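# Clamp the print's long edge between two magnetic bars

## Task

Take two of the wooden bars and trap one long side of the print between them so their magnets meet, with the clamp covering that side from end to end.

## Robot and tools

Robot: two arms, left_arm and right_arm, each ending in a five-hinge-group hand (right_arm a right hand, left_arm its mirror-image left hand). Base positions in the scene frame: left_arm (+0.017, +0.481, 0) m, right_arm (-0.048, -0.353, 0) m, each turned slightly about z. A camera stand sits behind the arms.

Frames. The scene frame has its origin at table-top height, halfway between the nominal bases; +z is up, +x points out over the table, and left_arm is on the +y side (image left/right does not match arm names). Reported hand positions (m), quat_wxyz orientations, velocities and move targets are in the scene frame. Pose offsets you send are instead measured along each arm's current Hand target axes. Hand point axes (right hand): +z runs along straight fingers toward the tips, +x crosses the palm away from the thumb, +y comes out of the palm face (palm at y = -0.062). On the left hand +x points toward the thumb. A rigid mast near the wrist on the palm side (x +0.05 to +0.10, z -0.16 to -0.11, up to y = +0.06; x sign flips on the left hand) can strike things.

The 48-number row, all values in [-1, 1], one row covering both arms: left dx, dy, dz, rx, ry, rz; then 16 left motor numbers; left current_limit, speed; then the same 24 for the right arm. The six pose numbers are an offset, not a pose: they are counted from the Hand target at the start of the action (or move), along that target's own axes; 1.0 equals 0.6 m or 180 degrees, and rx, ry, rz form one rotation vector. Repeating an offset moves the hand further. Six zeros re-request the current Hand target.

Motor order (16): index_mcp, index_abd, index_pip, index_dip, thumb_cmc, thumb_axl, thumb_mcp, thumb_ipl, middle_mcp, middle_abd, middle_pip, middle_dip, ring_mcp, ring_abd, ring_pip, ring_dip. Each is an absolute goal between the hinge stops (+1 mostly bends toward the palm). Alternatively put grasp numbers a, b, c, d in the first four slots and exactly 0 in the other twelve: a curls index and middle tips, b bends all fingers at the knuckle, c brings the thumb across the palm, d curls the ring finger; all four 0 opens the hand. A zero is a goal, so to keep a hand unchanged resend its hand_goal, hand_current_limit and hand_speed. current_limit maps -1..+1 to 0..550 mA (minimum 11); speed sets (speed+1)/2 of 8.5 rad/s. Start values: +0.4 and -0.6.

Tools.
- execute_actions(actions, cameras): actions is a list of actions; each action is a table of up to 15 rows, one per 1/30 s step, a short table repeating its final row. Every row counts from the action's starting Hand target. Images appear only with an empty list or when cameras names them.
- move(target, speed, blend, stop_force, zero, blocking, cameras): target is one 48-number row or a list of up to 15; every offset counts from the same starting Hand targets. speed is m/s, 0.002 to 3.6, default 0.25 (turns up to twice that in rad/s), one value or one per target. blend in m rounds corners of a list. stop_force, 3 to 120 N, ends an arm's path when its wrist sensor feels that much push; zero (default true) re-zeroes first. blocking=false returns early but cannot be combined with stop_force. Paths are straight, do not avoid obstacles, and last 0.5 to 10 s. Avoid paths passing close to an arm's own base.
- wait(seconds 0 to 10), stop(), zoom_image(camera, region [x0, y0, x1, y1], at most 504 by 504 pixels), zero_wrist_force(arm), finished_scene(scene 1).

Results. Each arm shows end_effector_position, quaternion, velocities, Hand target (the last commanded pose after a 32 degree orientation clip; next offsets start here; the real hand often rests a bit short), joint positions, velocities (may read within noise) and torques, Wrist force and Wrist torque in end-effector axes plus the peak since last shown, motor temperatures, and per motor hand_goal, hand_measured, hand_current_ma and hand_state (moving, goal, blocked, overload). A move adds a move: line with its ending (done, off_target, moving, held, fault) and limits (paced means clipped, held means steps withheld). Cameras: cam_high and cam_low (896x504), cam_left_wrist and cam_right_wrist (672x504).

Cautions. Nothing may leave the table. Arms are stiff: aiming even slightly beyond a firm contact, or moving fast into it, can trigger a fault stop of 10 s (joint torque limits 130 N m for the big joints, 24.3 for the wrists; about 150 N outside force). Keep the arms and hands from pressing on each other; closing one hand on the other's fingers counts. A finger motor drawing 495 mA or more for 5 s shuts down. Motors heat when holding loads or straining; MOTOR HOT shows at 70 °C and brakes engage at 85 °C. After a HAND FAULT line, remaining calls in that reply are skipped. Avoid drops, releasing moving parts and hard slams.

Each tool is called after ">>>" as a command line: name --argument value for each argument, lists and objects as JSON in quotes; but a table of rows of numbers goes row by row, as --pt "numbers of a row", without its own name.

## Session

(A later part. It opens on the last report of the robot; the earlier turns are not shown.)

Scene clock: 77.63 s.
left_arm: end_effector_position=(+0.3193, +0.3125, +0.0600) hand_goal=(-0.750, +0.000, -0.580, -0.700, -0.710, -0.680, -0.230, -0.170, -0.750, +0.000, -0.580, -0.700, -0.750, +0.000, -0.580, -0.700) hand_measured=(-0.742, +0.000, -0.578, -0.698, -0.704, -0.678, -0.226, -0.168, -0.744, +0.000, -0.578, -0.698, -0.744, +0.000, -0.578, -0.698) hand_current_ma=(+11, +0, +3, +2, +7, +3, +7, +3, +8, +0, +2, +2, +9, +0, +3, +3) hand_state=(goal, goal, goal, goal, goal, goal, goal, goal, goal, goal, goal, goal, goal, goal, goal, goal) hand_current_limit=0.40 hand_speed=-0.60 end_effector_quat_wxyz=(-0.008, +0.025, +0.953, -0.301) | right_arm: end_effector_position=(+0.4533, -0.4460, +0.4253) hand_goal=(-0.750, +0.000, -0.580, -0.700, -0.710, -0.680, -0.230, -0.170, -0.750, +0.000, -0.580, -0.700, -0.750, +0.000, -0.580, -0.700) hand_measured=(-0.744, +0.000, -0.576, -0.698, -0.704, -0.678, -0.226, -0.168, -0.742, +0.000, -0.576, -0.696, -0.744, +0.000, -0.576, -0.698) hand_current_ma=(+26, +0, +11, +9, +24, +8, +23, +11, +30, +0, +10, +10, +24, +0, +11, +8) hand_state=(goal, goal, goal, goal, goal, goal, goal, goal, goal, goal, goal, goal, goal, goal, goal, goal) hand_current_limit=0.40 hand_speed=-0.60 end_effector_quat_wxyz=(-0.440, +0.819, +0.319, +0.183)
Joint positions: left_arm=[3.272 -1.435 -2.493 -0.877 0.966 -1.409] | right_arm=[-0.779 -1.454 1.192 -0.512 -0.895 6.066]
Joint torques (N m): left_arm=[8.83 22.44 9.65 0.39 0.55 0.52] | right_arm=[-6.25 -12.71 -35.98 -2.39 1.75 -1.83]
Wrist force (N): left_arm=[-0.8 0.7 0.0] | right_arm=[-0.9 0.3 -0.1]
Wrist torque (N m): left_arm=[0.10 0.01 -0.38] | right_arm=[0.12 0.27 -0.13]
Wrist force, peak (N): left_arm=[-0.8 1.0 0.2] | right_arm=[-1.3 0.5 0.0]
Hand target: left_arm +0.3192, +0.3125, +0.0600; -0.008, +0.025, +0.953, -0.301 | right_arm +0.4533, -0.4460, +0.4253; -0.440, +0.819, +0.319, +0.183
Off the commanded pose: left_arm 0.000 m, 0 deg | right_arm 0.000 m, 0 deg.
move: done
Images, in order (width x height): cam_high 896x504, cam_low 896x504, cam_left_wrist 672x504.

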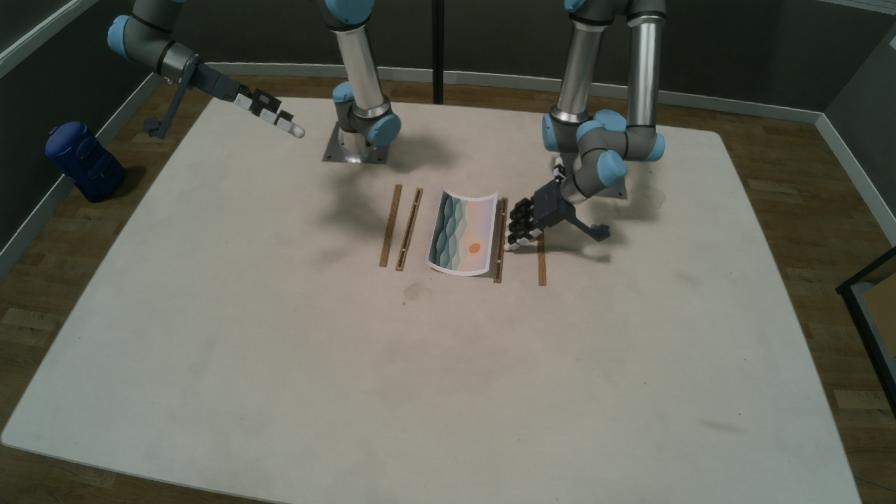

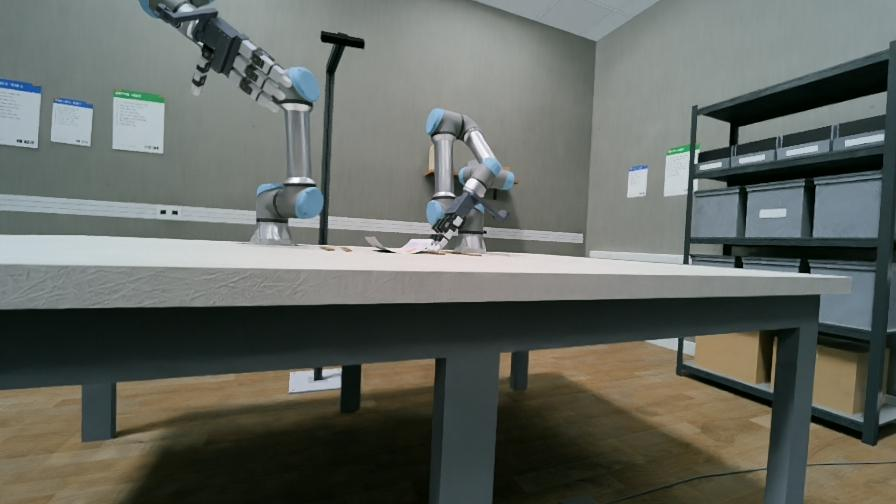

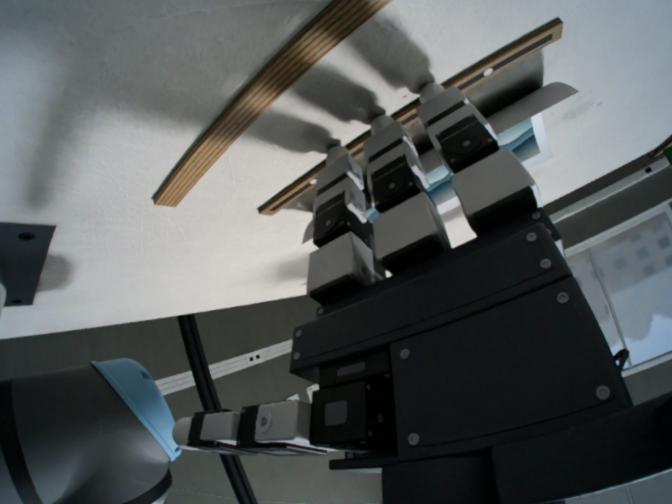

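>>> move --pt "-0.0064 -0.0219 0.0153 0 0 0 0 0 0 0 0 0 0 0 0 0 0 0 0 0 0 0 0.4 -0.6 0 0 0 0 0 0 0 0 0 0 0 0 0 0 0 0 0 0 0 0 0 0 0.4 -0.6" --pt "-0.0047 0.0053 -0.0038 0 0 0 0 0 0 0 0 0 0 0 0 0 0 0 0 0 0 0 0.4 -0.6 0 0 0 0 0 0 0 0 0 0 0 0 0 0 0 0 0 0 0 0 0 0 0.4 -0.6" --pt "-0.004 -0.0408 -0.0935 0 0 0 0 0 0 0 0 0 0 0 0 0 0 0 0 0 0 0 0.4 -0.6 0 0 0 0 0 0 0 0 0 0 0 0 0 0 0 0 0 0 0 0 0 0 0.4 -0.6" --speed '[0.04, 0.08, 0.2]' --blend '[0, 0.008, 0]' --cameras '["cam_high"]'

>>> zoom_image --camera "cam_high" --region '[460, 180, 550, 240]'

>>> zoom_image --camera "cam_high" --region '[460, 235, 550, 295]'

Scene clock: 86.27 s.
left_arm: end_effector_position=(+0.3223, +0.3246, +0.1199) hand_goal=(-0.750, +0.000, -0.580, -0.700, -0.710, -0.680, -0.230, -0.170, -0.750, +0.000, -0.580, -0.700, -0.750, +0.000, -0.580, -0.700) hand_measured=(-0.742, +0.000, -0.578, -0.698, -0.704, -0.678, -0.226, -0.168, -0.744, +0.000, -0.578, -0.698, -0.744, +0.000, -0.578, -0.698) hand_current_ma=(+11, +0, +3, +2, +7, +3, +7, +3, +8, +0, +2, +2, +9, +0, +3, +3) hand_state=(goal, goal, goal, goal, goal, goal, goal, goal, goal, goal, goal, goal, goal, goal, goal, goal) hand_current_limit=0.40 hand_speed=-0.60 end_effector_quat_wxyz=(-0.008, +0.025, +0.953, -0.301) | right_arm: end_effector_position=(+0.4533, -0.4460, +0.4253) hand_goal=(-0.750, +0.000, -0.580, -0.700, -0.710, -0.680, -0.230, -0.170, -0.750, +0.000, -0.580, -0.700, -0.750, +0.000, -0.580, -0.700) hand_measured=(-0.744, +0.000, -0.576, -0.698, -0.704, -0.678, -0.226, -0.168, -0.742, +0.000, -0.576, -0.696, -0.744, +0.000, -0.576, -0.698) hand_current_ma=(+26, +0, +11, +9, +24, +8, +23, +11, +30, +0, +10, +10, +24, +0, +11, +8) hand_state=(goal, goal, goal, goal, goal, goal, goal, goal, goal, goal, goal, goal, goal, goal, goal, goal) hand_current_limit=0.40 hand_speed=-0.60 end_effector_quat_wxyz=(-0.440, +0.819, +0.319, +0.183)
Joint positions: left_arm=[3.308 -1.292 -2.393 -1.145 0.97 -1.365] | right_arm=[-0.779 -1.454 1.192 -0.512 -0.895 6.066]
Joint torques (N m): left_arm=[-10.44 14.49 24.84 -0.29 -2.84 -1.8] | right_arm=[-5.91 -12.54 -35.8 -1.99 1.35 -1.84]
Wrist force (N): left_arm=[-0.6 0.3 0.5] | right_arm=[-0.6 0.6 -0.1]
Wrist torque (N m): left_arm=[0.02 0.00 -0.27] | right_arm=[0.14 0.24 -0.11]
Wrist force, peak (N): left_arm=[-0.8 2.3 1.4] | right_arm=[-1.2 0.5 -0.5]
Hand target: left_arm +0.3223, +0.3245, +0.1200; -0.008, +0.025, +0.953, -0.301 | right_arm +0.4533, -0.4460, +0.4253; -0.440, +0.819, +0.319, +0.183
Off the commanded pose: left_arm 0.000 m, 0 deg | right_arm 0.000 m, 0 deg.
move: done
Images, in order (width x height): cam_high 896x504.

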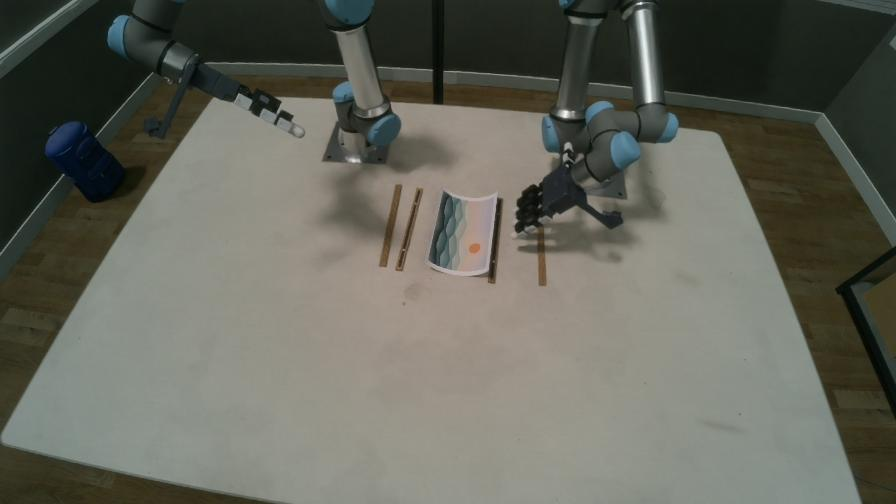

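Scaled by 5.600.

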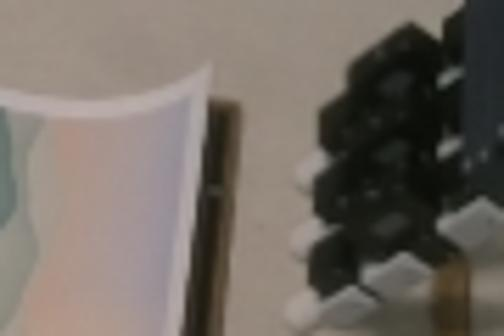

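Scaled by 5.600.

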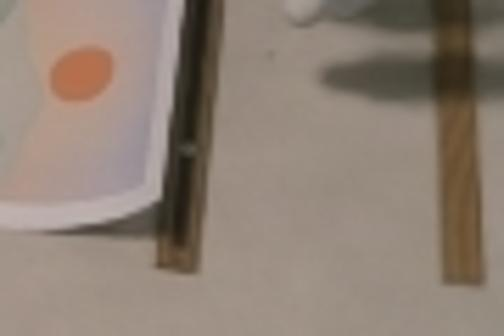

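>>> move --pt "-0.028 -0.0335 0.0947 0.1667 -0.0034 -0.0029 -0.641 0.001 0.883 -0.913 0.671 -0.68 0.284 -0.168 -0.641 0.001 0.883 -0.913 0.205 0.001 0.81 0.174 0.4 -0.6 0 0 0 0 0 0 0 0 0 0 0 0 0 0 0 0 0 0 0 0 0 0 0.4 -0.6" --speed 0.25 --cameras '["cam_high", "cam_left_wrist", "cam_low"]'

>>> zoom_image --camera "cam_high" --region '[500, 190, 570, 260]'

>>> zoom_image --camera "cam_left_wrist" --region '[150, 0, 550, 300]'

Scene clock: 90.40 s.
left_arm: end_effector_position=(+0.3365, +0.2747, +0.0850) hand_goal=(-0.642, +0.000, +0.882, -0.914, +0.670, -0.680, +0.284, -0.168, -0.642, +0.000, +0.882, -0.914, +0.204, +0.000, +0.810, +0.174) hand_measured=(-0.638, +0.000, +0.876, -0.912, +0.666, -0.678, +0.282, -0.168, -0.638, +0.000, +0.876, -0.912, +0.198, +0.000, +0.804, +0.170) hand_current_ma=(+4, +0, -6, +2, -3, +2, -2, +0, +3, +0, -7, +2, -9, +0, -9, -3) hand_state=(goal, goal, goal, goal, goal, goal, goal, goal, goal, goal, goal, goal, goal, goal, goal, goal) hand_current_limit=0.40 hand_speed=-0.60 end_effector_quat_wxyz=(-0.010, +0.016, +0.843, -0.537) | right_arm: end_effector_position=(+0.4533, -0.4460, +0.4253) hand_goal=(-0.750, +0.000, -0.580, -0.700, -0.710, -0.680, -0.230, -0.170, -0.750, +0.000, -0.580, -0.700, -0.750, +0.000, -0.580, -0.700) hand_measured=(-0.744, +0.000, -0.576, -0.698, -0.704, -0.678, -0.226, -0.168, -0.742, +0.000, -0.576, -0.696, -0.744, +0.000, -0.576, -0.698) hand_current_ma=(+26, +0, +11, +9, +24, +8, +23, +11, +30, +0, +10, +10, +24, +0, +11, +8) hand_state=(goal, goal, goal, goal, goal, goal, goal, goal, goal, goal, goal, goal, goal, goal, goal, goal) hand_current_limit=0.40 hand_speed=-0.60 end_effector_quat_wxyz=(-0.440, +0.819, +0.319, +0.183)
Joint positions: left_arm=[3.482 -1.471 -2.429 -1.419 0.54 -0.891] | right_arm=[-0.779 -1.454 1.192 -0.512 -0.895 6.066]
Joint torques (N m): left_arm=[-10.46 16.19 10.76 2.15 -2.85 1.53] | right_arm=[-4.55 -13.04 -36.02 -1.71 0.86 -1.77]
Wrist force (N): left_arm=[-1.1 0.8 0.0] | right_arm=[-1.0 0.4 0.1]
Wrist torque (N m): left_arm=[0.12 0.00 -0.36] | right_arm=[0.10 0.30 -0.14]
Wrist force, peak (N): left_arm=[-1.4 1.3 0.3] | right_arm=[-1.2 0.6 0.0]
Hand target: left_arm +0.3365, +0.2746, +0.0850; -0.011, +0.016, +0.843, -0.537 | right_arm +0.4533, -0.4460, +0.4253; -0.440, +0.819, +0.319, +0.183
Off the commanded pose: left_arm 0.000 m, 0 deg | right_arm 0.000 m, 0 deg.
move: done
Images, in order (width x height): cam_high 896x504, cam_low 896x504, cam_left_wrist 672x504.

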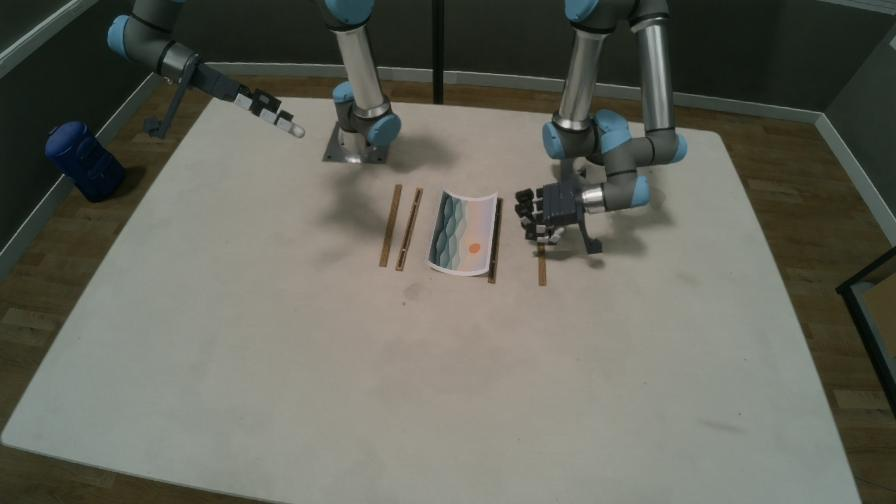

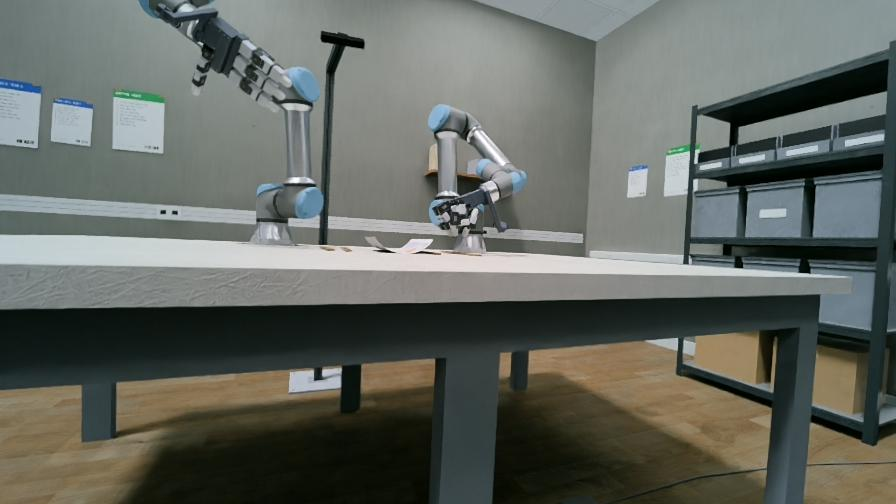

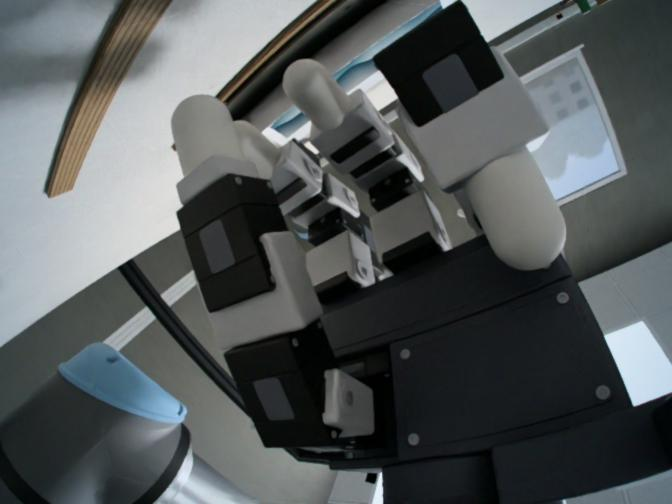

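Scaled by 7.200.

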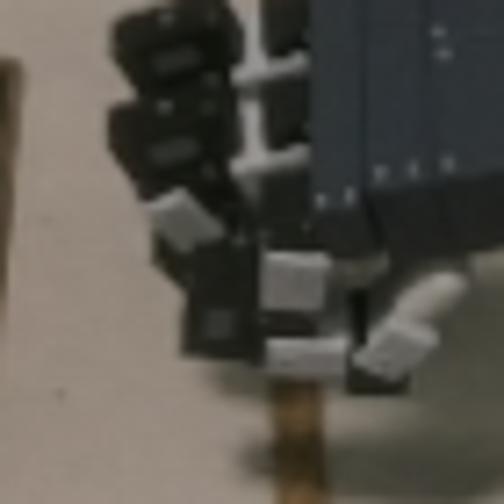

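Scaled by 1.260 from the camera's 672x504 image, which has a finer 960x720 frame.

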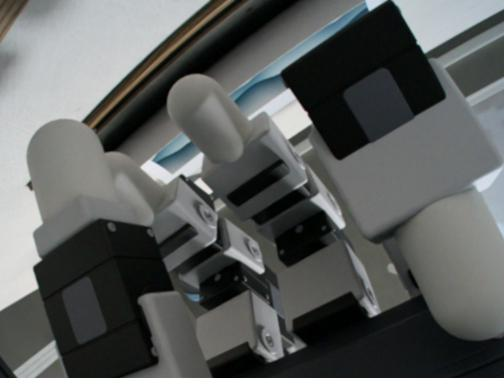

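>>> move --pt "0 0.0679 0.0316 0 0 0 -0.641 0.001 0.883 -0.913 0.671 -0.68 0.284 -0.168 -0.641 0.001 0.883 -0.913 0.205 0.001 0.81 0.174 0.4 -0.6 0 0 0 0 0 0 0 0 0 0 0 0 0 0 0 0 0 0 0 0 0 0 0.4 -0.6" --speed 0.15

>>> move --pt "0 0.0234 0.0109 0 0 0 -0.641 0.001 0.883 -0.913 0.671 -0.68 0.284 -0.168 -0.641 0.001 0.883 -0.913 0.205 0.001 0.81 0.174 0.4 -0.6 0 0 0 0 0 0 0 0 0 0 0 0 0 0 0 0 0 0 0 0 0 0 0.4 -0.6" --speed 0.02 --stop_force 3 --cameras '["cam_high", "cam_left_wrist", "cam_low"]'

>>> zoom_image --camera "cam_left_wrist" --region '[100, 0, 500, 300]'

>>> zoom_image --camera "cam_low" --region '[400, 215, 500, 265]'

Scene clock: 93.47 s.
left_arm: end_effector_position=(+0.3364, +0.2746, +0.0400) hand_goal=(-0.642, +0.000, +0.882, -0.914, +0.670, -0.680, +0.284, -0.168, -0.642, +0.000, +0.882, -0.914, +0.204, +0.000, +0.810, +0.174) hand_measured=(-0.638, +0.000, +0.876, -0.912, +0.666, -0.678, +0.282, -0.168, -0.638, +0.000, +0.876, -0.912, +0.198, +0.000, +0.804, +0.170) hand_current_ma=(+5, +0, -6, +2, -3, +2, -2, +0, +4, +0, -7, +2, -9, +0, -9, -3) hand_state=(goal, goal, goal, goal, goal, goal, goal, goal, goal, goal, goal, goal, goal, goal, goal, goal) hand_current_limit=0.40 hand_speed=-0.60 end_effector_quat_wxyz=(-0.011, +0.016, +0.843, -0.537) | right_arm: end_effector_position=(+0.4533, -0.4460, +0.4253) hand_goal=(-0.750, +0.000, -0.580, -0.700, -0.710, -0.680, -0.230, -0.170, -0.750, +0.000, -0.580, -0.700, -0.750, +0.000, -0.580, -0.700) hand_measured=(-0.744, +0.000, -0.576, -0.698, -0.704, -0.678, -0.226, -0.168, -0.742, +0.000, -0.576, -0.696, -0.744, +0.000, -0.576, -0.698) hand_current_ma=(+26, +0, +11, +9, +24, +8, +23, +11, +30, +0, +10, +10, +24, +0, +11, +8) hand_state=(goal, goal, goal, goal, goal, goal, goal, goal, goal, goal, goal, goal, goal, goal, goal, goal) hand_current_limit=0.40 hand_speed=-0.60 end_effector_quat_wxyz=(-0.440, +0.819, +0.319, +0.183)
Joint positions: left_arm=[3.482 -1.596 -2.484 -1.239 0.54 -0.891] | right_arm=[-0.779 -1.454 1.192 -0.512 -0.895 6.066]
Joint torques (N m): left_arm=[-10.23 11.62 19.05 1.92 -3.06 1.48] | right_arm=[-3.96 -12.75 -35.26 -1.57 0.81 -1.97]
Wrist force (N): left_arm=[-1.0 0.8 -0.3] | right_arm=[-1.0 0.3 0.1]
Wrist torque (N m): left_arm=[0.16 -0.03 -0.35] | right_arm=[0.09 0.29 -0.15]
Wrist force, peak (N): left_arm=[-1.2 1.8 0.3] | right_arm=[-1.2 0.6 -0.2]
Hand target: left_arm +0.3365, +0.2746, +0.0400; -0.011, +0.016, +0.843, -0.537 | right_arm +0.4533, -0.4460, +0.4253; -0.440, +0.819, +0.319, +0.183
Off the commanded pose: left_arm 0.000 m, 0 deg | right_arm 0.000 m, 0 deg.
move: done

Scene clock: 95.30 s.
left_arm: end_effector_position=(+0.3365, +0.2746, +0.0245) hand_goal=(-0.642, +0.000, +0.882, -0.914, +0.670, -0.680, +0.284, -0.168, -0.642, +0.000, +0.882, -0.914, +0.204, +0.000, +0.810, +0.174) hand_measured=(-0.638, +0.000, +0.876, -0.912, +0.668, -0.678, +0.282, -0.168, -0.638, +0.000, +0.876, -0.912, +0.198, +0.000, +0.804, +0.170) hand_current_ma=(+5, +0, -6, +2, -3, +2, -2, +0, +4, +0, -7, +2, -9, +0, -9, -3) hand_state=(goal, goal, goal, goal, goal, goal, goal, goal, goal, goal, goal, goal, goal, goal, goal, goal) hand_current_limit=0.40 hand_speed=-0.60 end_effector_quat_wxyz=(-0.011, +0.016, +0.843, -0.537) | right_arm: end_effector_position=(+0.4533, -0.4460, +0.4253) hand_goal=(-0.750, +0.000, -0.580, -0.700, -0.710, -0.680, -0.230, -0.170, -0.750, +0.000, -0.580, -0.700, -0.750, +0.000, -0.580, -0.700) hand_measured=(-0.744, +0.000, -0.576, -0.698, -0.704, -0.678, -0.226, -0.168, -0.742, +0.000, -0.576, -0.696, -0.744, +0.000, -0.576, -0.698) hand_current_ma=(+26, +0, +11, +9, +24, +8, +23, +11, +30, +0, +10, +10, +24, +0, +11, +8) hand_state=(goal, goal, goal, goal, goal, goal, goal, goal, goal, goal, goal, goal, goal, goal, goal, goal) hand_current_limit=0.40 hand_speed=-0.60 end_effector_quat_wxyz=(-0.440, +0.819, +0.319, +0.183)
Joint positions: left_arm=[3.482 -1.646 -2.5 -1.173 0.54 -0.891] | right_arm=[-0.779 -1.454 1.192 -0.512 -0.895 6.066]
Joint torques (N m): left_arm=[-7.89 26.34 19.98 -0.89 -0.72 -1.88] | right_arm=[-4.15 -12.71 -34.91 -1.56 0.78 -1.89]
Wrist force (N): left_arm=[-0.9 0.7 0.0] | right_arm=[-1.0 0.5 -0.1]
Wrist torque (N m): left_arm=[0.13 -0.04 -0.37] | right_arm=[0.12 0.30 -0.15]
Wrist force, peak (N): left_arm=[-0.9 1.2 0.0] | right_arm=[-1.1 0.6 -0.3]
Hand target: left_arm +0.3365, +0.2746, +0.0245; -0.011, +0.016, +0.843, -0.537 | right_arm +0.4533, -0.4460, +0.4253; -0.440, +0.819, +0.319, +0.183
Off the commanded pose: left_arm 0.000 m, 0 deg | right_arm 0.000 m, 0 deg.
move: done
Images, in order (width x height): cam_high 896x504, cam_low 896x504, cam_left_wrist 672x504.

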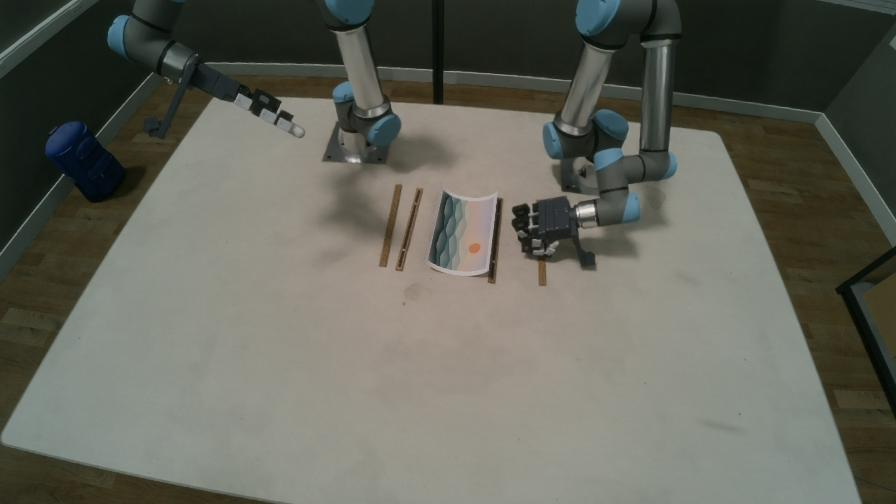

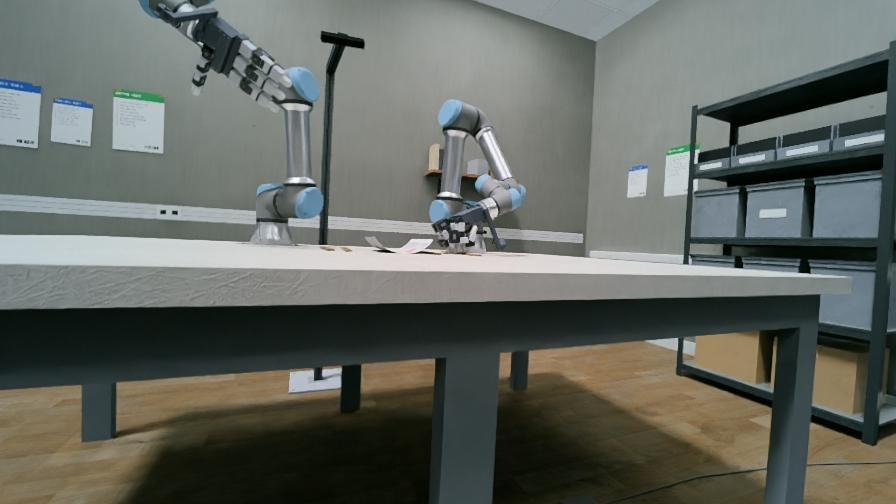

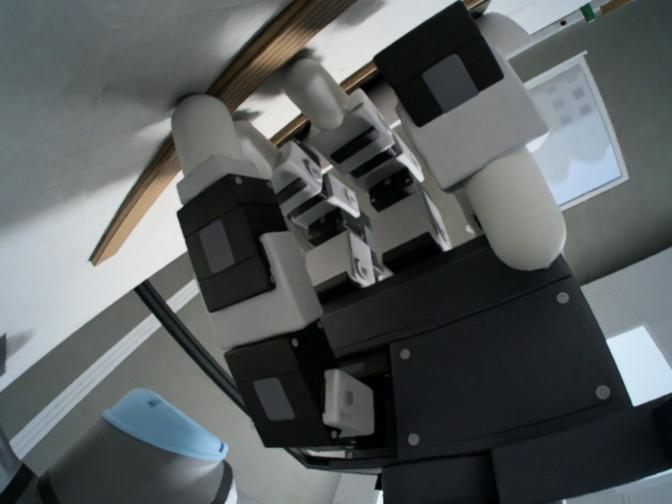

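Scaled by 1.260 from the camera's 672x504 image, which has a finer 960x720 frame.

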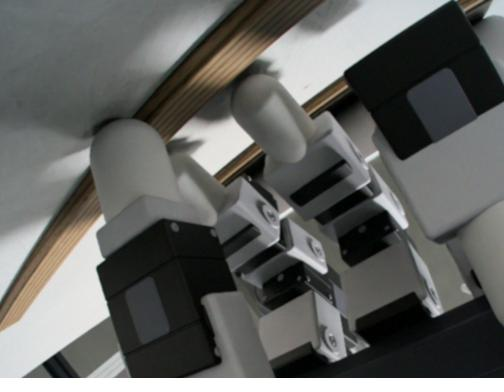

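Scaled by 5.040.

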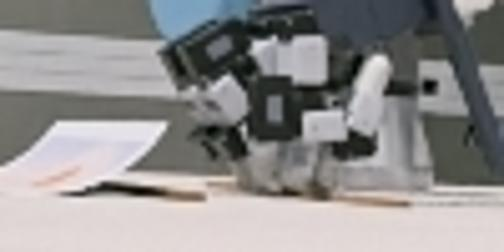

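>>> move --pt "0 0 0 0 0 0 -0.455 0.001 0.883 -0.913 0.671 -0.68 0.284 -0.168 -0.455 0.001 0.883 -0.913 0.205 0.001 0.81 0.174 0.4 -0.9 0 0 0 0 0 0 0 0 0 0 0 0 0 0 0 0 0 0 0 0 0 0 0.4 -0.6" --speed 0.05 --cameras '["cam_left_wrist"]'

>>> zoom_image --camera "cam_left_wrist" --region '[100, 0, 500, 300]'

Scene clock: 97.63 s.
left_arm: end_effector_position=(+0.3365, +0.2746, +0.0245) hand_goal=(-0.456, +0.000, +0.882, -0.914, +0.670, -0.680, +0.284, -0.168, -0.456, +0.000, +0.882, -0.914, +0.204, +0.000, +0.810, +0.174) hand_measured=(-0.524, +0.000, +0.872, -0.920, +0.668, -0.678, +0.276, -0.170, -0.510, +0.000, +0.872, -0.920, +0.198, +0.000, +0.804, +0.170) hand_current_ma=(-208, +0, -15, -7, -3, +2, -15, -2, -154, +0, -15, -6, -9, +0, -9, -3) hand_state=(blocked, goal, goal, goal, goal, goal, goal, goal, blocked, goal, goal, goal, goal, goal, goal, goal) hand_current_limit=0.40 hand_speed=-0.90 end_effector_quat_wxyz=(-0.011, +0.016, +0.843, -0.537) | right_arm: end_effector_position=(+0.4533, -0.4460, +0.4253) hand_goal=(-0.750, +0.000, -0.580, -0.700, -0.710, -0.680, -0.230, -0.170, -0.750, +0.000, -0.580, -0.700, -0.750, +0.000, -0.580, -0.700) hand_measured=(-0.744, +0.000, -0.576, -0.698, -0.704, -0.678, -0.226, -0.168, -0.742, +0.000, -0.576, -0.696, -0.744, +0.000, -0.576, -0.698) hand_current_ma=(+26, +0, +11, +9, +24, +8, +23, +11, +30, +0, +10, +10, +24, +0, +11, +8) hand_state=(goal, goal, goal, goal, goal, goal, goal, goal, goal, goal, goal, goal, goal, goal, goal, goal) hand_current_limit=0.40 hand_speed=-0.60 end_effector_quat_wxyz=(-0.440, +0.819, +0.319, +0.183)
Joint positions: left_arm=[3.482 -1.646 -2.5 -1.173 0.54 -0.891] | right_arm=[-0.779 -1.454 1.192 -0.512 -0.895 6.066]
Joint torques (N m): left_arm=[-9.06 24.54 18.88 -0.72 -0.18 -1.6] | right_arm=[-4.01 -12.61 -35.39 -1.19 0.47 -1.9]
Wrist force (N): left_arm=[-0.8 -7.3 -1.1] | right_arm=[-0.7 0.4 0.0]
Wrist torque (N m): left_arm=[-0.03 -0.03 -0.36] | right_arm=[0.11 0.26 -0.12]
Wrist force, peak (N): left_arm=[-0.9 -7.4 -0.9] | right_arm=[-1.3 0.4 -0.2]
Hand target: left_arm +0.3365, +0.2746, +0.0245; -0.011, +0.016, +0.843, -0.537 | right_arm +0.4533, -0.4460, +0.4253; -0.440, +0.819, +0.319, +0.183
Off the commanded pose: left_arm 0.000 m, 0 deg | right_arm 0.000 m, 0 deg.
move: done
Images, in order (width x height): cam_left_wrist 672x504.

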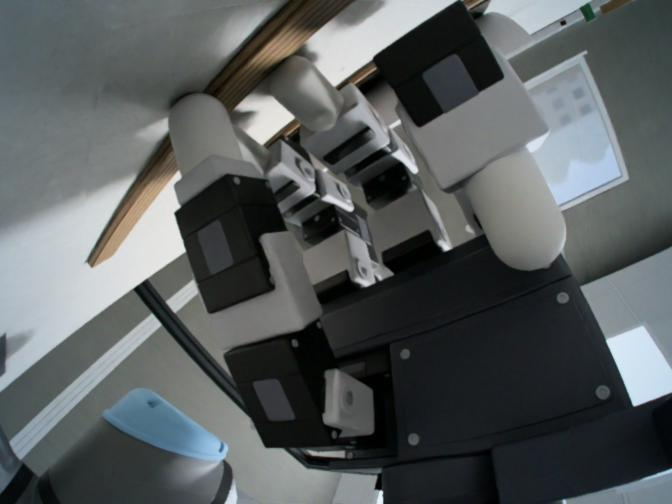

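Scaled by 1.260 from the camera's 672x504 image, which has a finer 960x720 frame.

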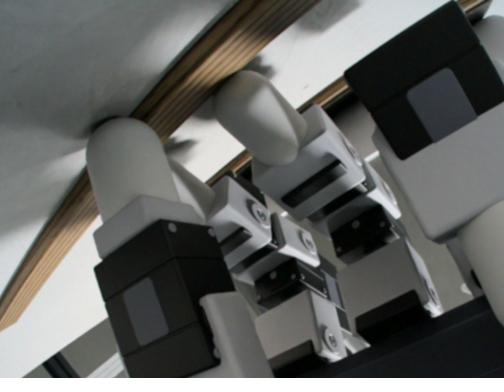

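>>> move --pt "0 -0.0226 -0.0105 0 0 0 -0.455 0.001 0.883 -0.913 0.671 -0.68 0.284 -0.168 -0.455 0.001 0.883 -0.913 0.205 0.001 0.81 0.174 0.4 -0.9 0 0 0 0 0 0 0 0 0 0 0 0 0 0 0 0 0 0 0 0 0 0 0.4 -0.6" --speed 0.03 --cameras '["cam_left_wrist", "cam_high", "cam_low"]'

>>> zoom_image --camera "cam_left_wrist" --region '[50, 0, 450, 300]'

>>> zoom_image --camera "cam_low" --region '[400, 215, 500, 265]'

Scene clock: 99.73 s.
left_arm: end_effector_position=(+0.3365, +0.2746, +0.0396) hand_goal=(-0.456, +0.000, +0.882, -0.914, +0.670, -0.680, +0.284, -0.168, -0.456, +0.000, +0.882, -0.914, +0.204, +0.000, +0.810, +0.174) hand_measured=(-0.454, +0.000, +0.876, -0.918, +0.668, -0.678, +0.280, -0.172, -0.454, +0.000, +0.876, -0.918, +0.198, +0.000, +0.804, +0.170) hand_current_ma=(+2, +0, -8, -3, -3, +1, -8, -5, +1, +0, -9, -3, -9, +0, -9, -3) hand_state=(goal, goal, goal, goal, goal, goal, goal, goal, goal, goal, goal, goal, goal, goal, goal, goal) hand_current_limit=0.40 hand_speed=-0.90 end_effector_quat_wxyz=(-0.010, +0.016, +0.843, -0.537) | right_arm: end_effector_position=(+0.4533, -0.4460, +0.4253) hand_goal=(-0.750, +0.000, -0.580, -0.700, -0.710, -0.680, -0.230, -0.170, -0.750, +0.000, -0.580, -0.700, -0.750, +0.000, -0.580, -0.700) hand_measured=(-0.744, +0.000, -0.576, -0.698, -0.704, -0.678, -0.226, -0.168, -0.742, +0.000, -0.576, -0.696, -0.744, +0.000, -0.576, -0.698) hand_current_ma=(+26, +0, +11, +9, +24, +8, +23, +11, +30, +0, +10, +10, +24, +0, +11, +8) hand_state=(goal, goal, goal, goal, goal, goal, goal, goal, goal, goal, goal, goal, goal, goal, goal, goal) hand_current_limit=0.40 hand_speed=-0.60 end_effector_quat_wxyz=(-0.440, +0.819, +0.319, +0.183)
Joint positions: left_arm=[3.482 -1.598 -2.485 -1.236 0.54 -0.891] | right_arm=[-0.779 -1.454 1.192 -0.512 -0.895 6.066]
Joint torques (N m): left_arm=[1.08 2.83 6.36 4.05 -2.72 1.89] | right_arm=[-3.76 -11.99 -35.82 -1.23 0.45 -1.89]
Wrist force (N): left_arm=[-1.0 0.9 -0.2] | right_arm=[-0.8 0.6 -0.2]
Wrist torque (N m): left_arm=[0.18 -0.03 -0.38] | right_arm=[0.15 0.26 -0.12]
Wrist force, peak (N): left_arm=[-0.9 -7.5 -0.9] | right_arm=[-1.3 0.5 -0.2]
Hand target: left_arm +0.3365, +0.2746, +0.0395; -0.011, +0.016, +0.843, -0.537 | right_arm +0.4533, -0.4460, +0.4253; -0.440, +0.819, +0.319, +0.183
Off the commanded pose: left_arm 0.000 m, 0 deg | right_arm 0.000 m, 0 deg.
move: done
Images, in order (width x height): cam_high 896x504, cam_low 896x504, cam_left_wrist 672x504.

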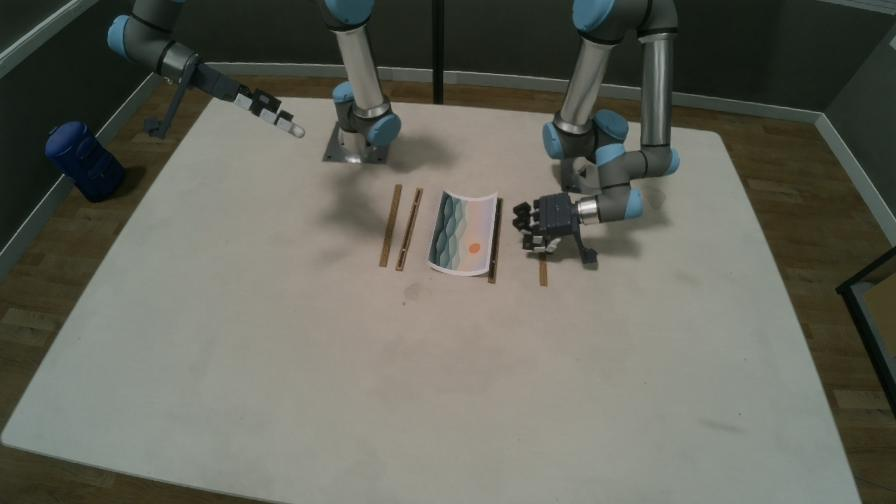

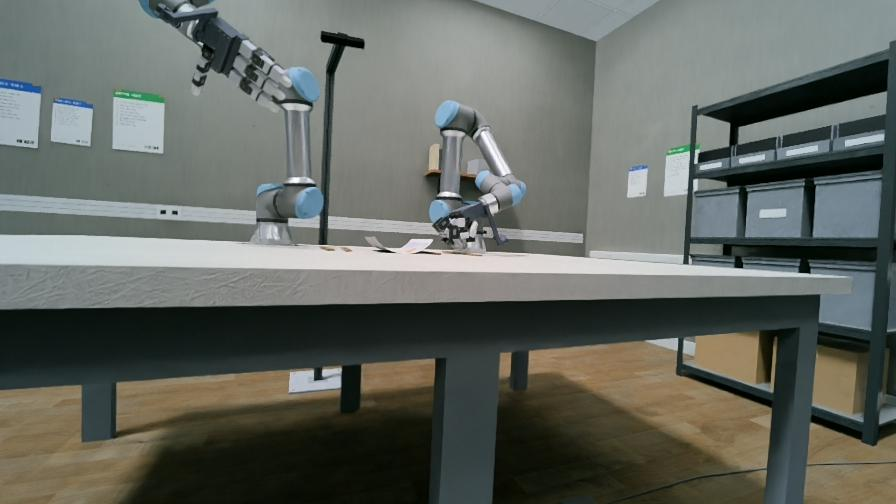

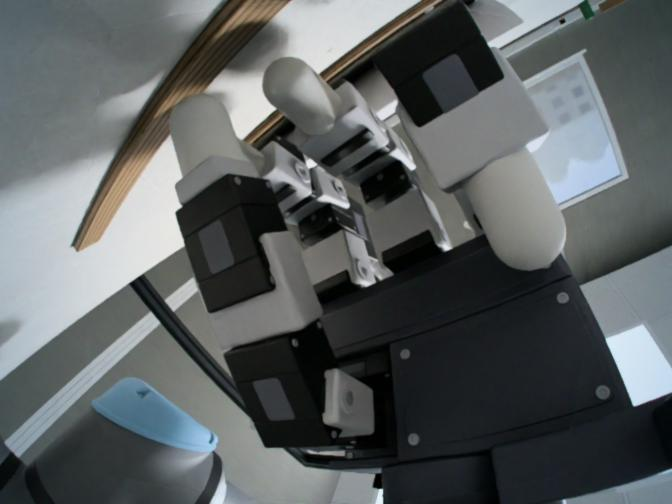

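Scaled by 1.260 from the camera's 672x504 image, which has a finer 960x720 frame.

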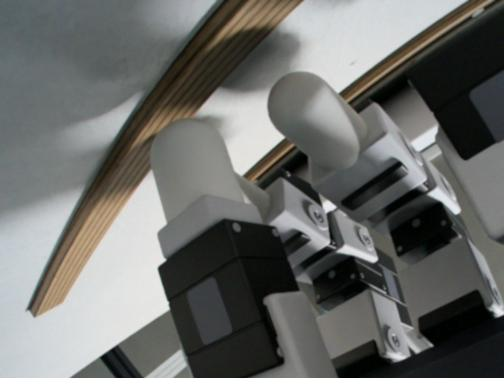

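Scaled by 5.040.

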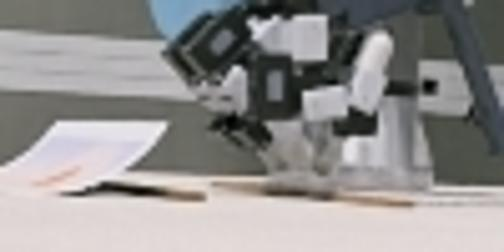

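>>> zoom_image --camera "cam_left_wrist" --region '[50, 100, 250, 260]'

>>> zoom_image --camera "cam_low" --region '[435, 240, 495, 265]'

Scaled by 2.520 from the camera's 672x504 image, which has a finer 960x720 frame.

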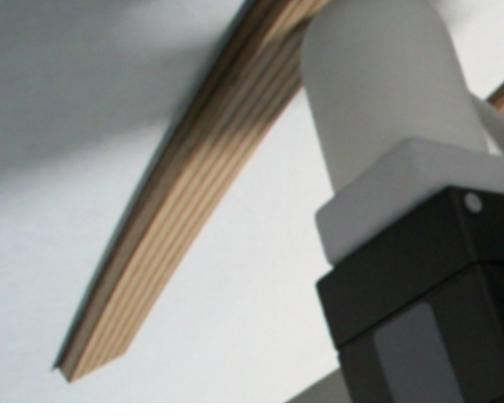

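Scaled by 8.400.

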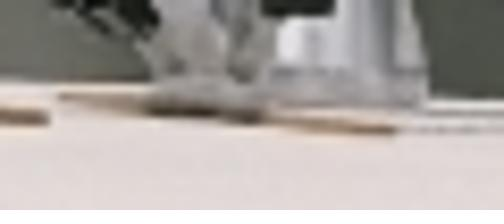

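>>> move --pt "0 0 0 0 0 0 -0.641 0.001 0.883 -0.913 0.671 -0.68 0.253 -0.168 -0.641 0.001 0.883 -0.913 0.205 0.001 0.81 0.174 0.6 -0.7 0 0 0 0 0 0 0 0 0 0 0 0 0 0 0 0 0 0 0 0 0 0 0.4 -0.6" --pt "0 0.0220 0.0103 0 0 0 -0.641 0.001 0.883 -0.913 0.671 -0.68 0.253 -0.168 -0.641 0.001 0.883 -0.913 0.205 0.001 0.81 0.174 0.6 -0.9 0 0 0 0 0 0 0 0 0 0 0 0 0 0 0 0 0 0 0 0 0 0 0.4 -0.6" --pt "0 0.0220 0.0103 0 0 0 -0.47 0.001 0.883 -0.913 0.671 -0.68 0.253 -0.168 -0.47 0.001 0.883 -0.913 0.205 0.001 0.81 0.174 0.6 -0.9 0 0 0 0 0 0 0 0 0 0 0 0 0 0 0 0 0 0 0 0 0 0 0.4 -0.6" --speed 0.04 --cameras '["cam_left_wrist"]'

>>> zoom_image --camera "cam_left_wrist" --region '[50, 0, 450, 300]'

Scene clock: 110.73 s.
left_arm: end_effector_position=(+0.3365, +0.2746, +0.0249) hand_goal=(-0.470, +0.000, +0.882, -0.914, +0.670, -0.680, +0.252, -0.168, -0.470, +0.000, +0.882, -0.914, +0.204, +0.000, +0.810, +0.174) hand_measured=(-0.492, +0.000, +0.876, -0.918, +0.668, -0.678, +0.248, -0.170, -0.484, +0.000, +0.876, -0.918, +0.198, +0.000, +0.804, +0.170) hand_current_ma=(-46, +0, -6, -3, -3, +1, -5, -4, -24, +0, -7, -3, -9, +0, -9, -3) hand_state=(blocked, goal, goal, goal, goal, goal, goal, goal, goal, goal, goal, goal, goal, goal, goal, goal) hand_current_limit=0.60 hand_speed=-0.90 end_effector_quat_wxyz=(-0.011, +0.016, +0.843, -0.537) | right_arm: end_effector_position=(+0.4533, -0.4460, +0.4253) hand_goal=(-0.750, +0.000, -0.580, -0.700, -0.710, -0.680, -0.230, -0.170, -0.750, +0.000, -0.580, -0.700, -0.750, +0.000, -0.580, -0.700) hand_measured=(-0.744, +0.000, -0.576, -0.698, -0.704, -0.678, -0.226, -0.168, -0.742, +0.000, -0.576, -0.696, -0.744, +0.000, -0.576, -0.698) hand_current_ma=(+26, +0, +11, +9, +24, +8, +23, +11, +30, +0, +10, +10, +24, +0, +11, +8) hand_state=(goal, goal, goal, goal, goal, goal, goal, goal, goal, goal, goal, goal, goal, goal, goal, goal) hand_current_limit=0.40 hand_speed=-0.60 end_effector_quat_wxyz=(-0.440, +0.819, +0.319, +0.183)
Joint positions: left_arm=[3.482 -1.645 -2.5 -1.174 0.54 -0.891] | right_arm=[-0.779 -1.454 1.192 -0.512 -0.895 6.066]
Joint torques (N m): left_arm=[-10.11 26.14 19.12 -0.82 -2.24 0.79] | right_arm=[-3.45 -12.88 -36.27 -0.7 -0.15 -1.77]
Wrist force (N): left_arm=[-0.8 -1.7 -0.3] | right_arm=[-1.0 0.6 0.1]
Wrist torque (N m): left_arm=[0.11 -0.05 -0.36] | right_arm=[0.13 0.28 -0.14]
Wrist force, peak (N): left_arm=[-0.9 -2.0 -0.5] | right_arm=[-1.4 0.6 -0.2]
Hand target: left_arm +0.3365, +0.2746, +0.0249; -0.011, +0.016, +0.843, -0.537 | right_arm +0.4533, -0.4460, +0.4253; -0.440, +0.819, +0.319, +0.183
Off the commanded pose: left_arm 0.000 m, 0 deg | right_arm 0.000 m, 0 deg.
move: done
Images, in order (width x height): cam_left_wrist 672x504.

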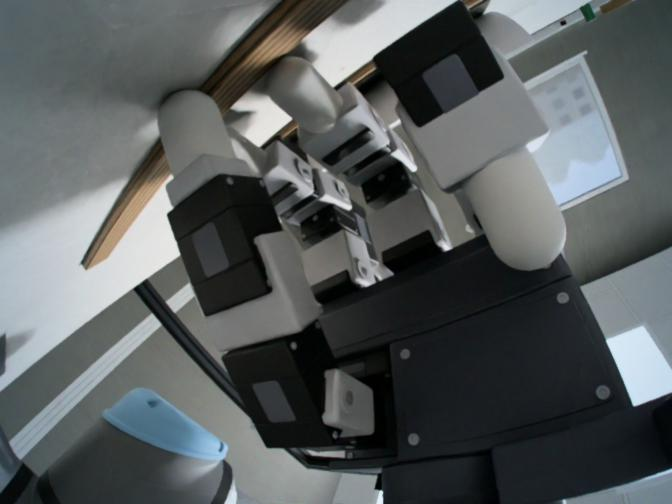

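Scaled by 1.260 from the camera's 672x504 image, which has a finer 960x720 frame.

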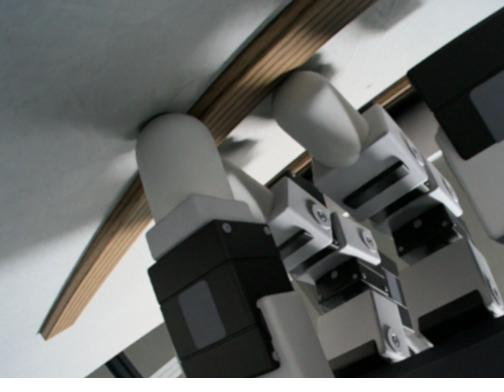

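>>> zoom_image --camera "cam_left_wrist" --region '[70, 190, 170, 280]'

>>> zoom_image --camera "cam_left_wrist" --region '[150, 40, 350, 160]'

Scaled by 5.040 from the camera's 672x504 image, which has a finer 960x720 frame.

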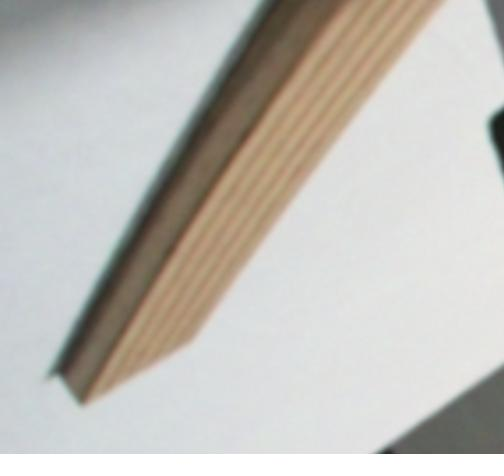

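Scaled by 2.520 from the camera's 672x504 image, which has a finer 960x720 frame.

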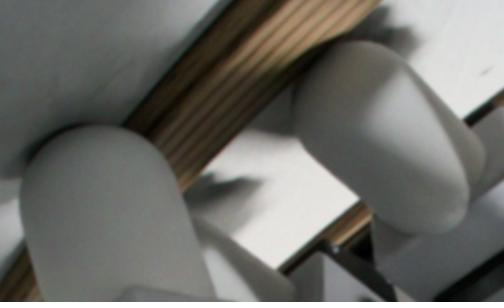

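>>> move --pt "0 0.0008 0.0004 0 0 0 -0.42 0.001 0.883 -0.913 0.671 -0.68 0.335 -0.168 -0.42 0.001 0.883 -0.913 0.205 0.001 0.81 0.174 0.6 -0.9 0 0 0 0 0 0 0 0 0 0 0 0 0 0 0 0 0 0 0 0 0 0 0.4 -0.6" --speed 0.05

>>> move --pt "0 -0.0151 -0.007 0 0 0 -0.42 0.001 0.883 -0.913 0.671 -0.68 0.335 -0.168 -0.42 0.001 0.883 -0.913 0.205 0.001 0.81 0.174 0.6 -0.9 0 0 0 0 0 0 0 0 0 0 0 0 0 0 0 0 0 0 0 0 0 0 0.4 -0.6" --speed 0.02 --cameras '["cam_left_wrist"]'

>>> zoom_image --camera "cam_left_wrist" --region '[50, 0, 450, 300]'

Scene clock: 116.80 s.
left_arm: end_effector_position=(+0.3365, +0.2746, +0.0244) hand_goal=(-0.420, +0.000, +0.882, -0.914, +0.670, -0.680, +0.334, -0.168, -0.420, +0.000, +0.882, -0.914, +0.204, +0.000, +0.810, +0.174) hand_measured=(-0.482, +0.000, +0.876, -0.920, +0.668, -0.680, +0.262, -0.186, -0.472, +0.000, +0.876, -0.920, +0.198, +0.000, +0.804, +0.170) hand_current_ma=(-187, +0, -8, -6, -3, +0, -302, -48, -151, +0, -8, -6, -9, +0, -9, -3) hand_state=(blocked, goal, goal, goal, goal, goal, blocked, goal, blocked, goal, goal, goal, goal, goal, goal, goal) hand_current_limit=0.60 hand_speed=-0.90 end_effector_quat_wxyz=(-0.010, +0.016, +0.843, -0.537) | right_arm: end_effector_position=(+0.4533, -0.4460, +0.4253) hand_goal=(-0.750, +0.000, -0.580, -0.700, -0.710, -0.680, -0.230, -0.170, -0.750, +0.000, -0.580, -0.700, -0.750, +0.000, -0.580, -0.700) hand_measured=(-0.744, +0.000, -0.576, -0.698, -0.704, -0.678, -0.226, -0.168, -0.742, +0.000, -0.576, -0.696, -0.744, +0.000, -0.576, -0.698) hand_current_ma=(+26, +0, +11, +9, +24, +8, +23, +11, +30, +0, +10, +10, +24, +0, +11, +8) hand_state=(goal, goal, goal, goal, goal, goal, goal, goal, goal, goal, goal, goal, goal, goal, goal, goal) hand_current_limit=0.40 hand_speed=-0.60 end_effector_quat_wxyz=(-0.440, +0.819, +0.319, +0.183)
Joint positions: left_arm=[3.482 -1.647 -2.5 -1.172 0.54 -0.891] | right_arm=[-0.779 -1.454 1.192 -0.512 -0.895 6.066]
Joint torques (N m): left_arm=[-10.28 -0.54 3.18 4.13 -0.65 -0.91] | right_arm=[-2.69 -12.47 -35.36 -0.36 -0.09 -1.63]
Wrist force (N): left_arm=[0.9 -17.7 -7.4] | right_arm=[-1.1 0.4 -0.3]
Wrist torque (N m): left_arm=[-0.52 -0.02 -0.39] | right_arm=[0.14 0.31 -0.15]
Wrist force, peak (N): left_arm=[1.1 -17.9 -7.5] | right_arm=[-1.3 0.4 -0.2]
Hand target: left_arm +0.3365, +0.2746, +0.0244; -0.011, +0.016, +0.843, -0.537 | right_arm +0.4533, -0.4460, +0.4253; -0.440, +0.819, +0.319, +0.183
Off the commanded pose: left_arm 0.000 m, 0 deg | right_arm 0.000 m, 0 deg.
move: done

Scene clock: 117.60 s.
left_arm: end_effector_position=(+0.3365, +0.2746, +0.0345) hand_goal=(-0.420, +0.000, +0.882, -0.914, +0.670, -0.680, +0.334, -0.168, -0.420, +0.000, +0.882, -0.914, +0.204, +0.000, +0.810, +0.174) hand_measured=(-0.418, +0.000, +0.876, -0.918, +0.668, -0.680, +0.328, -0.172, -0.418, +0.000, +0.876, -0.918, +0.198, +0.000, +0.804, +0.170) hand_current_ma=(+1, +0, -8, -3, -2, +0, -9, -5, +1, +0, -9, -3, -9, +0, -9, -3) hand_state=(goal, goal, goal, goal, goal, goal, goal, goal, goal, goal, goal, goal, goal, goal, goal, goal) hand_current_limit=0.60 hand_speed=-0.90 end_effector_quat_wxyz=(-0.011, +0.016, +0.843, -0.537) end_effector_velocity=(+0.001, +0.000, +0.000) end_effector_angular_velocity=(+0.002, -0.005, -0.002) | right_arm: end_effector_position=(+0.4533, -0.4460, +0.4253) hand_goal=(-0.750, +0.000, -0.580, -0.700, -0.710, -0.680, -0.230, -0.170, -0.750, +0.000, -0.580, -0.700, -0.750, +0.000, -0.580, -0.700) hand_measured=(-0.744, +0.000, -0.576, -0.698, -0.704, -0.678, -0.226, -0.168, -0.742, +0.000, -0.576, -0.696, -0.744, +0.000, -0.576, -0.698) hand_current_ma=(+26, +0, +11, +9, +24, +8, +23, +11, +30, +0, +10, +10, +24, +0, +11, +8) hand_state=(goal, goal, goal, goal, goal, goal, goal, goal, goal, goal, goal, goal, goal, goal, goal, goal) hand_current_limit=0.40 hand_speed=-0.60 end_effector_quat_wxyz=(-0.440, +0.819, +0.319, +0.183)
Joint positions: left_arm=[3.482 -1.614 -2.49 -1.215 0.54 -0.891] | right_arm=[-0.779 -1.454 1.192 -0.512 -0.895 6.066]
Joint velocities: left_arm=[-0.001 -0.002 0.001 0.005 0.001 0.001] | right_arm=[within noise]
Joint torques (N m): left_arm=[-4.59 2.3 9.59 3.97 -2.81 1.32] | right_arm=[-3.02 -12.68 -35.89 -0.26 -0.17 -1.61]
Wrist force (N): left_arm=[-1.0 0.7 -0.3] | right_arm=[-0.9 0.6 -0.2]
Wrist torque (N m): left_arm=[0.17 -0.04 -0.35] | right_arm=[0.15 0.29 -0.13]
Wrist force, peak (N): left_arm=[0.9 -17.8 -7.5] | right_arm=[-1.2 0.6 0.1]
Hand target: left_arm +0.3365, +0.2746, +0.0344; -0.011, +0.016, +0.843, -0.537 | right_arm +0.4533, -0.4460, +0.4253; -0.440, +0.819, +0.319, +0.183
Off the commanded pose: left_arm 0.000 m, 0 deg | right_arm 0.000 m, 0 deg.
move: done
Images, in order (width x height): cam_left_wrist 672x504.

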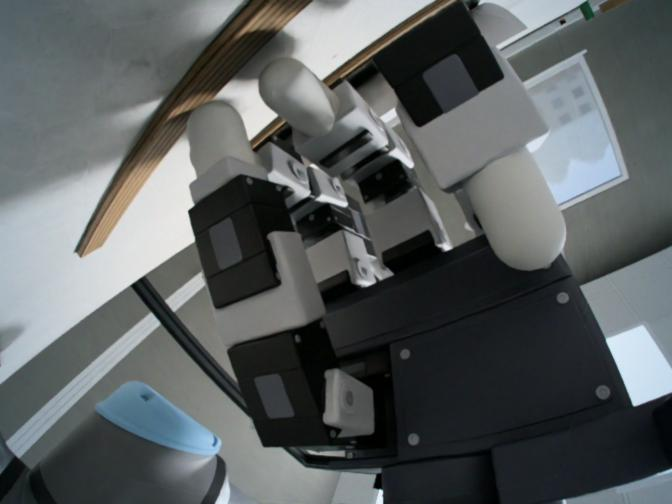

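Scaled by 1.260 from the camera's 672x504 image, which has a finer 960x720 frame.

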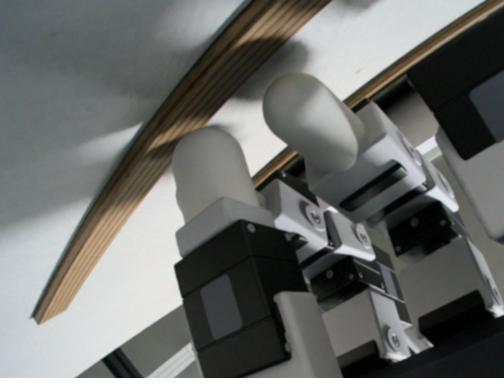

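>>> zoom_image --camera "cam_left_wrist" --region '[240, 40, 440, 190]'

>>> zoom_image --camera "cam_left_wrist" --region '[160, 80, 360, 300]'

>>> zoom_image --camera "cam_left_wrist" --region '[360, 0, 580, 280]'

Scaled by 2.520 from the camera's 672x504 image, which has a finer 960x720 frame.

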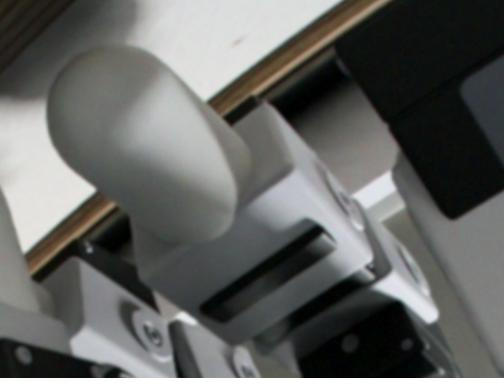

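Scaled by 2.291 from the camera's 672x504 image, which has a finer 960x720 frame.

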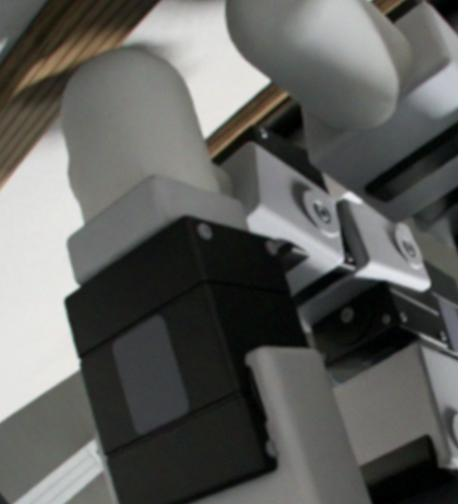

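Scaled by 1.800 from the camera's 672x504 image, which has a finer 960x720 frame.

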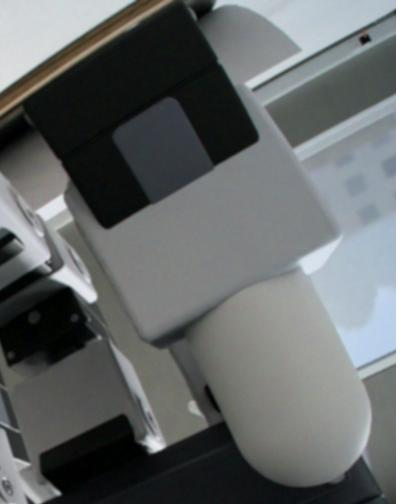

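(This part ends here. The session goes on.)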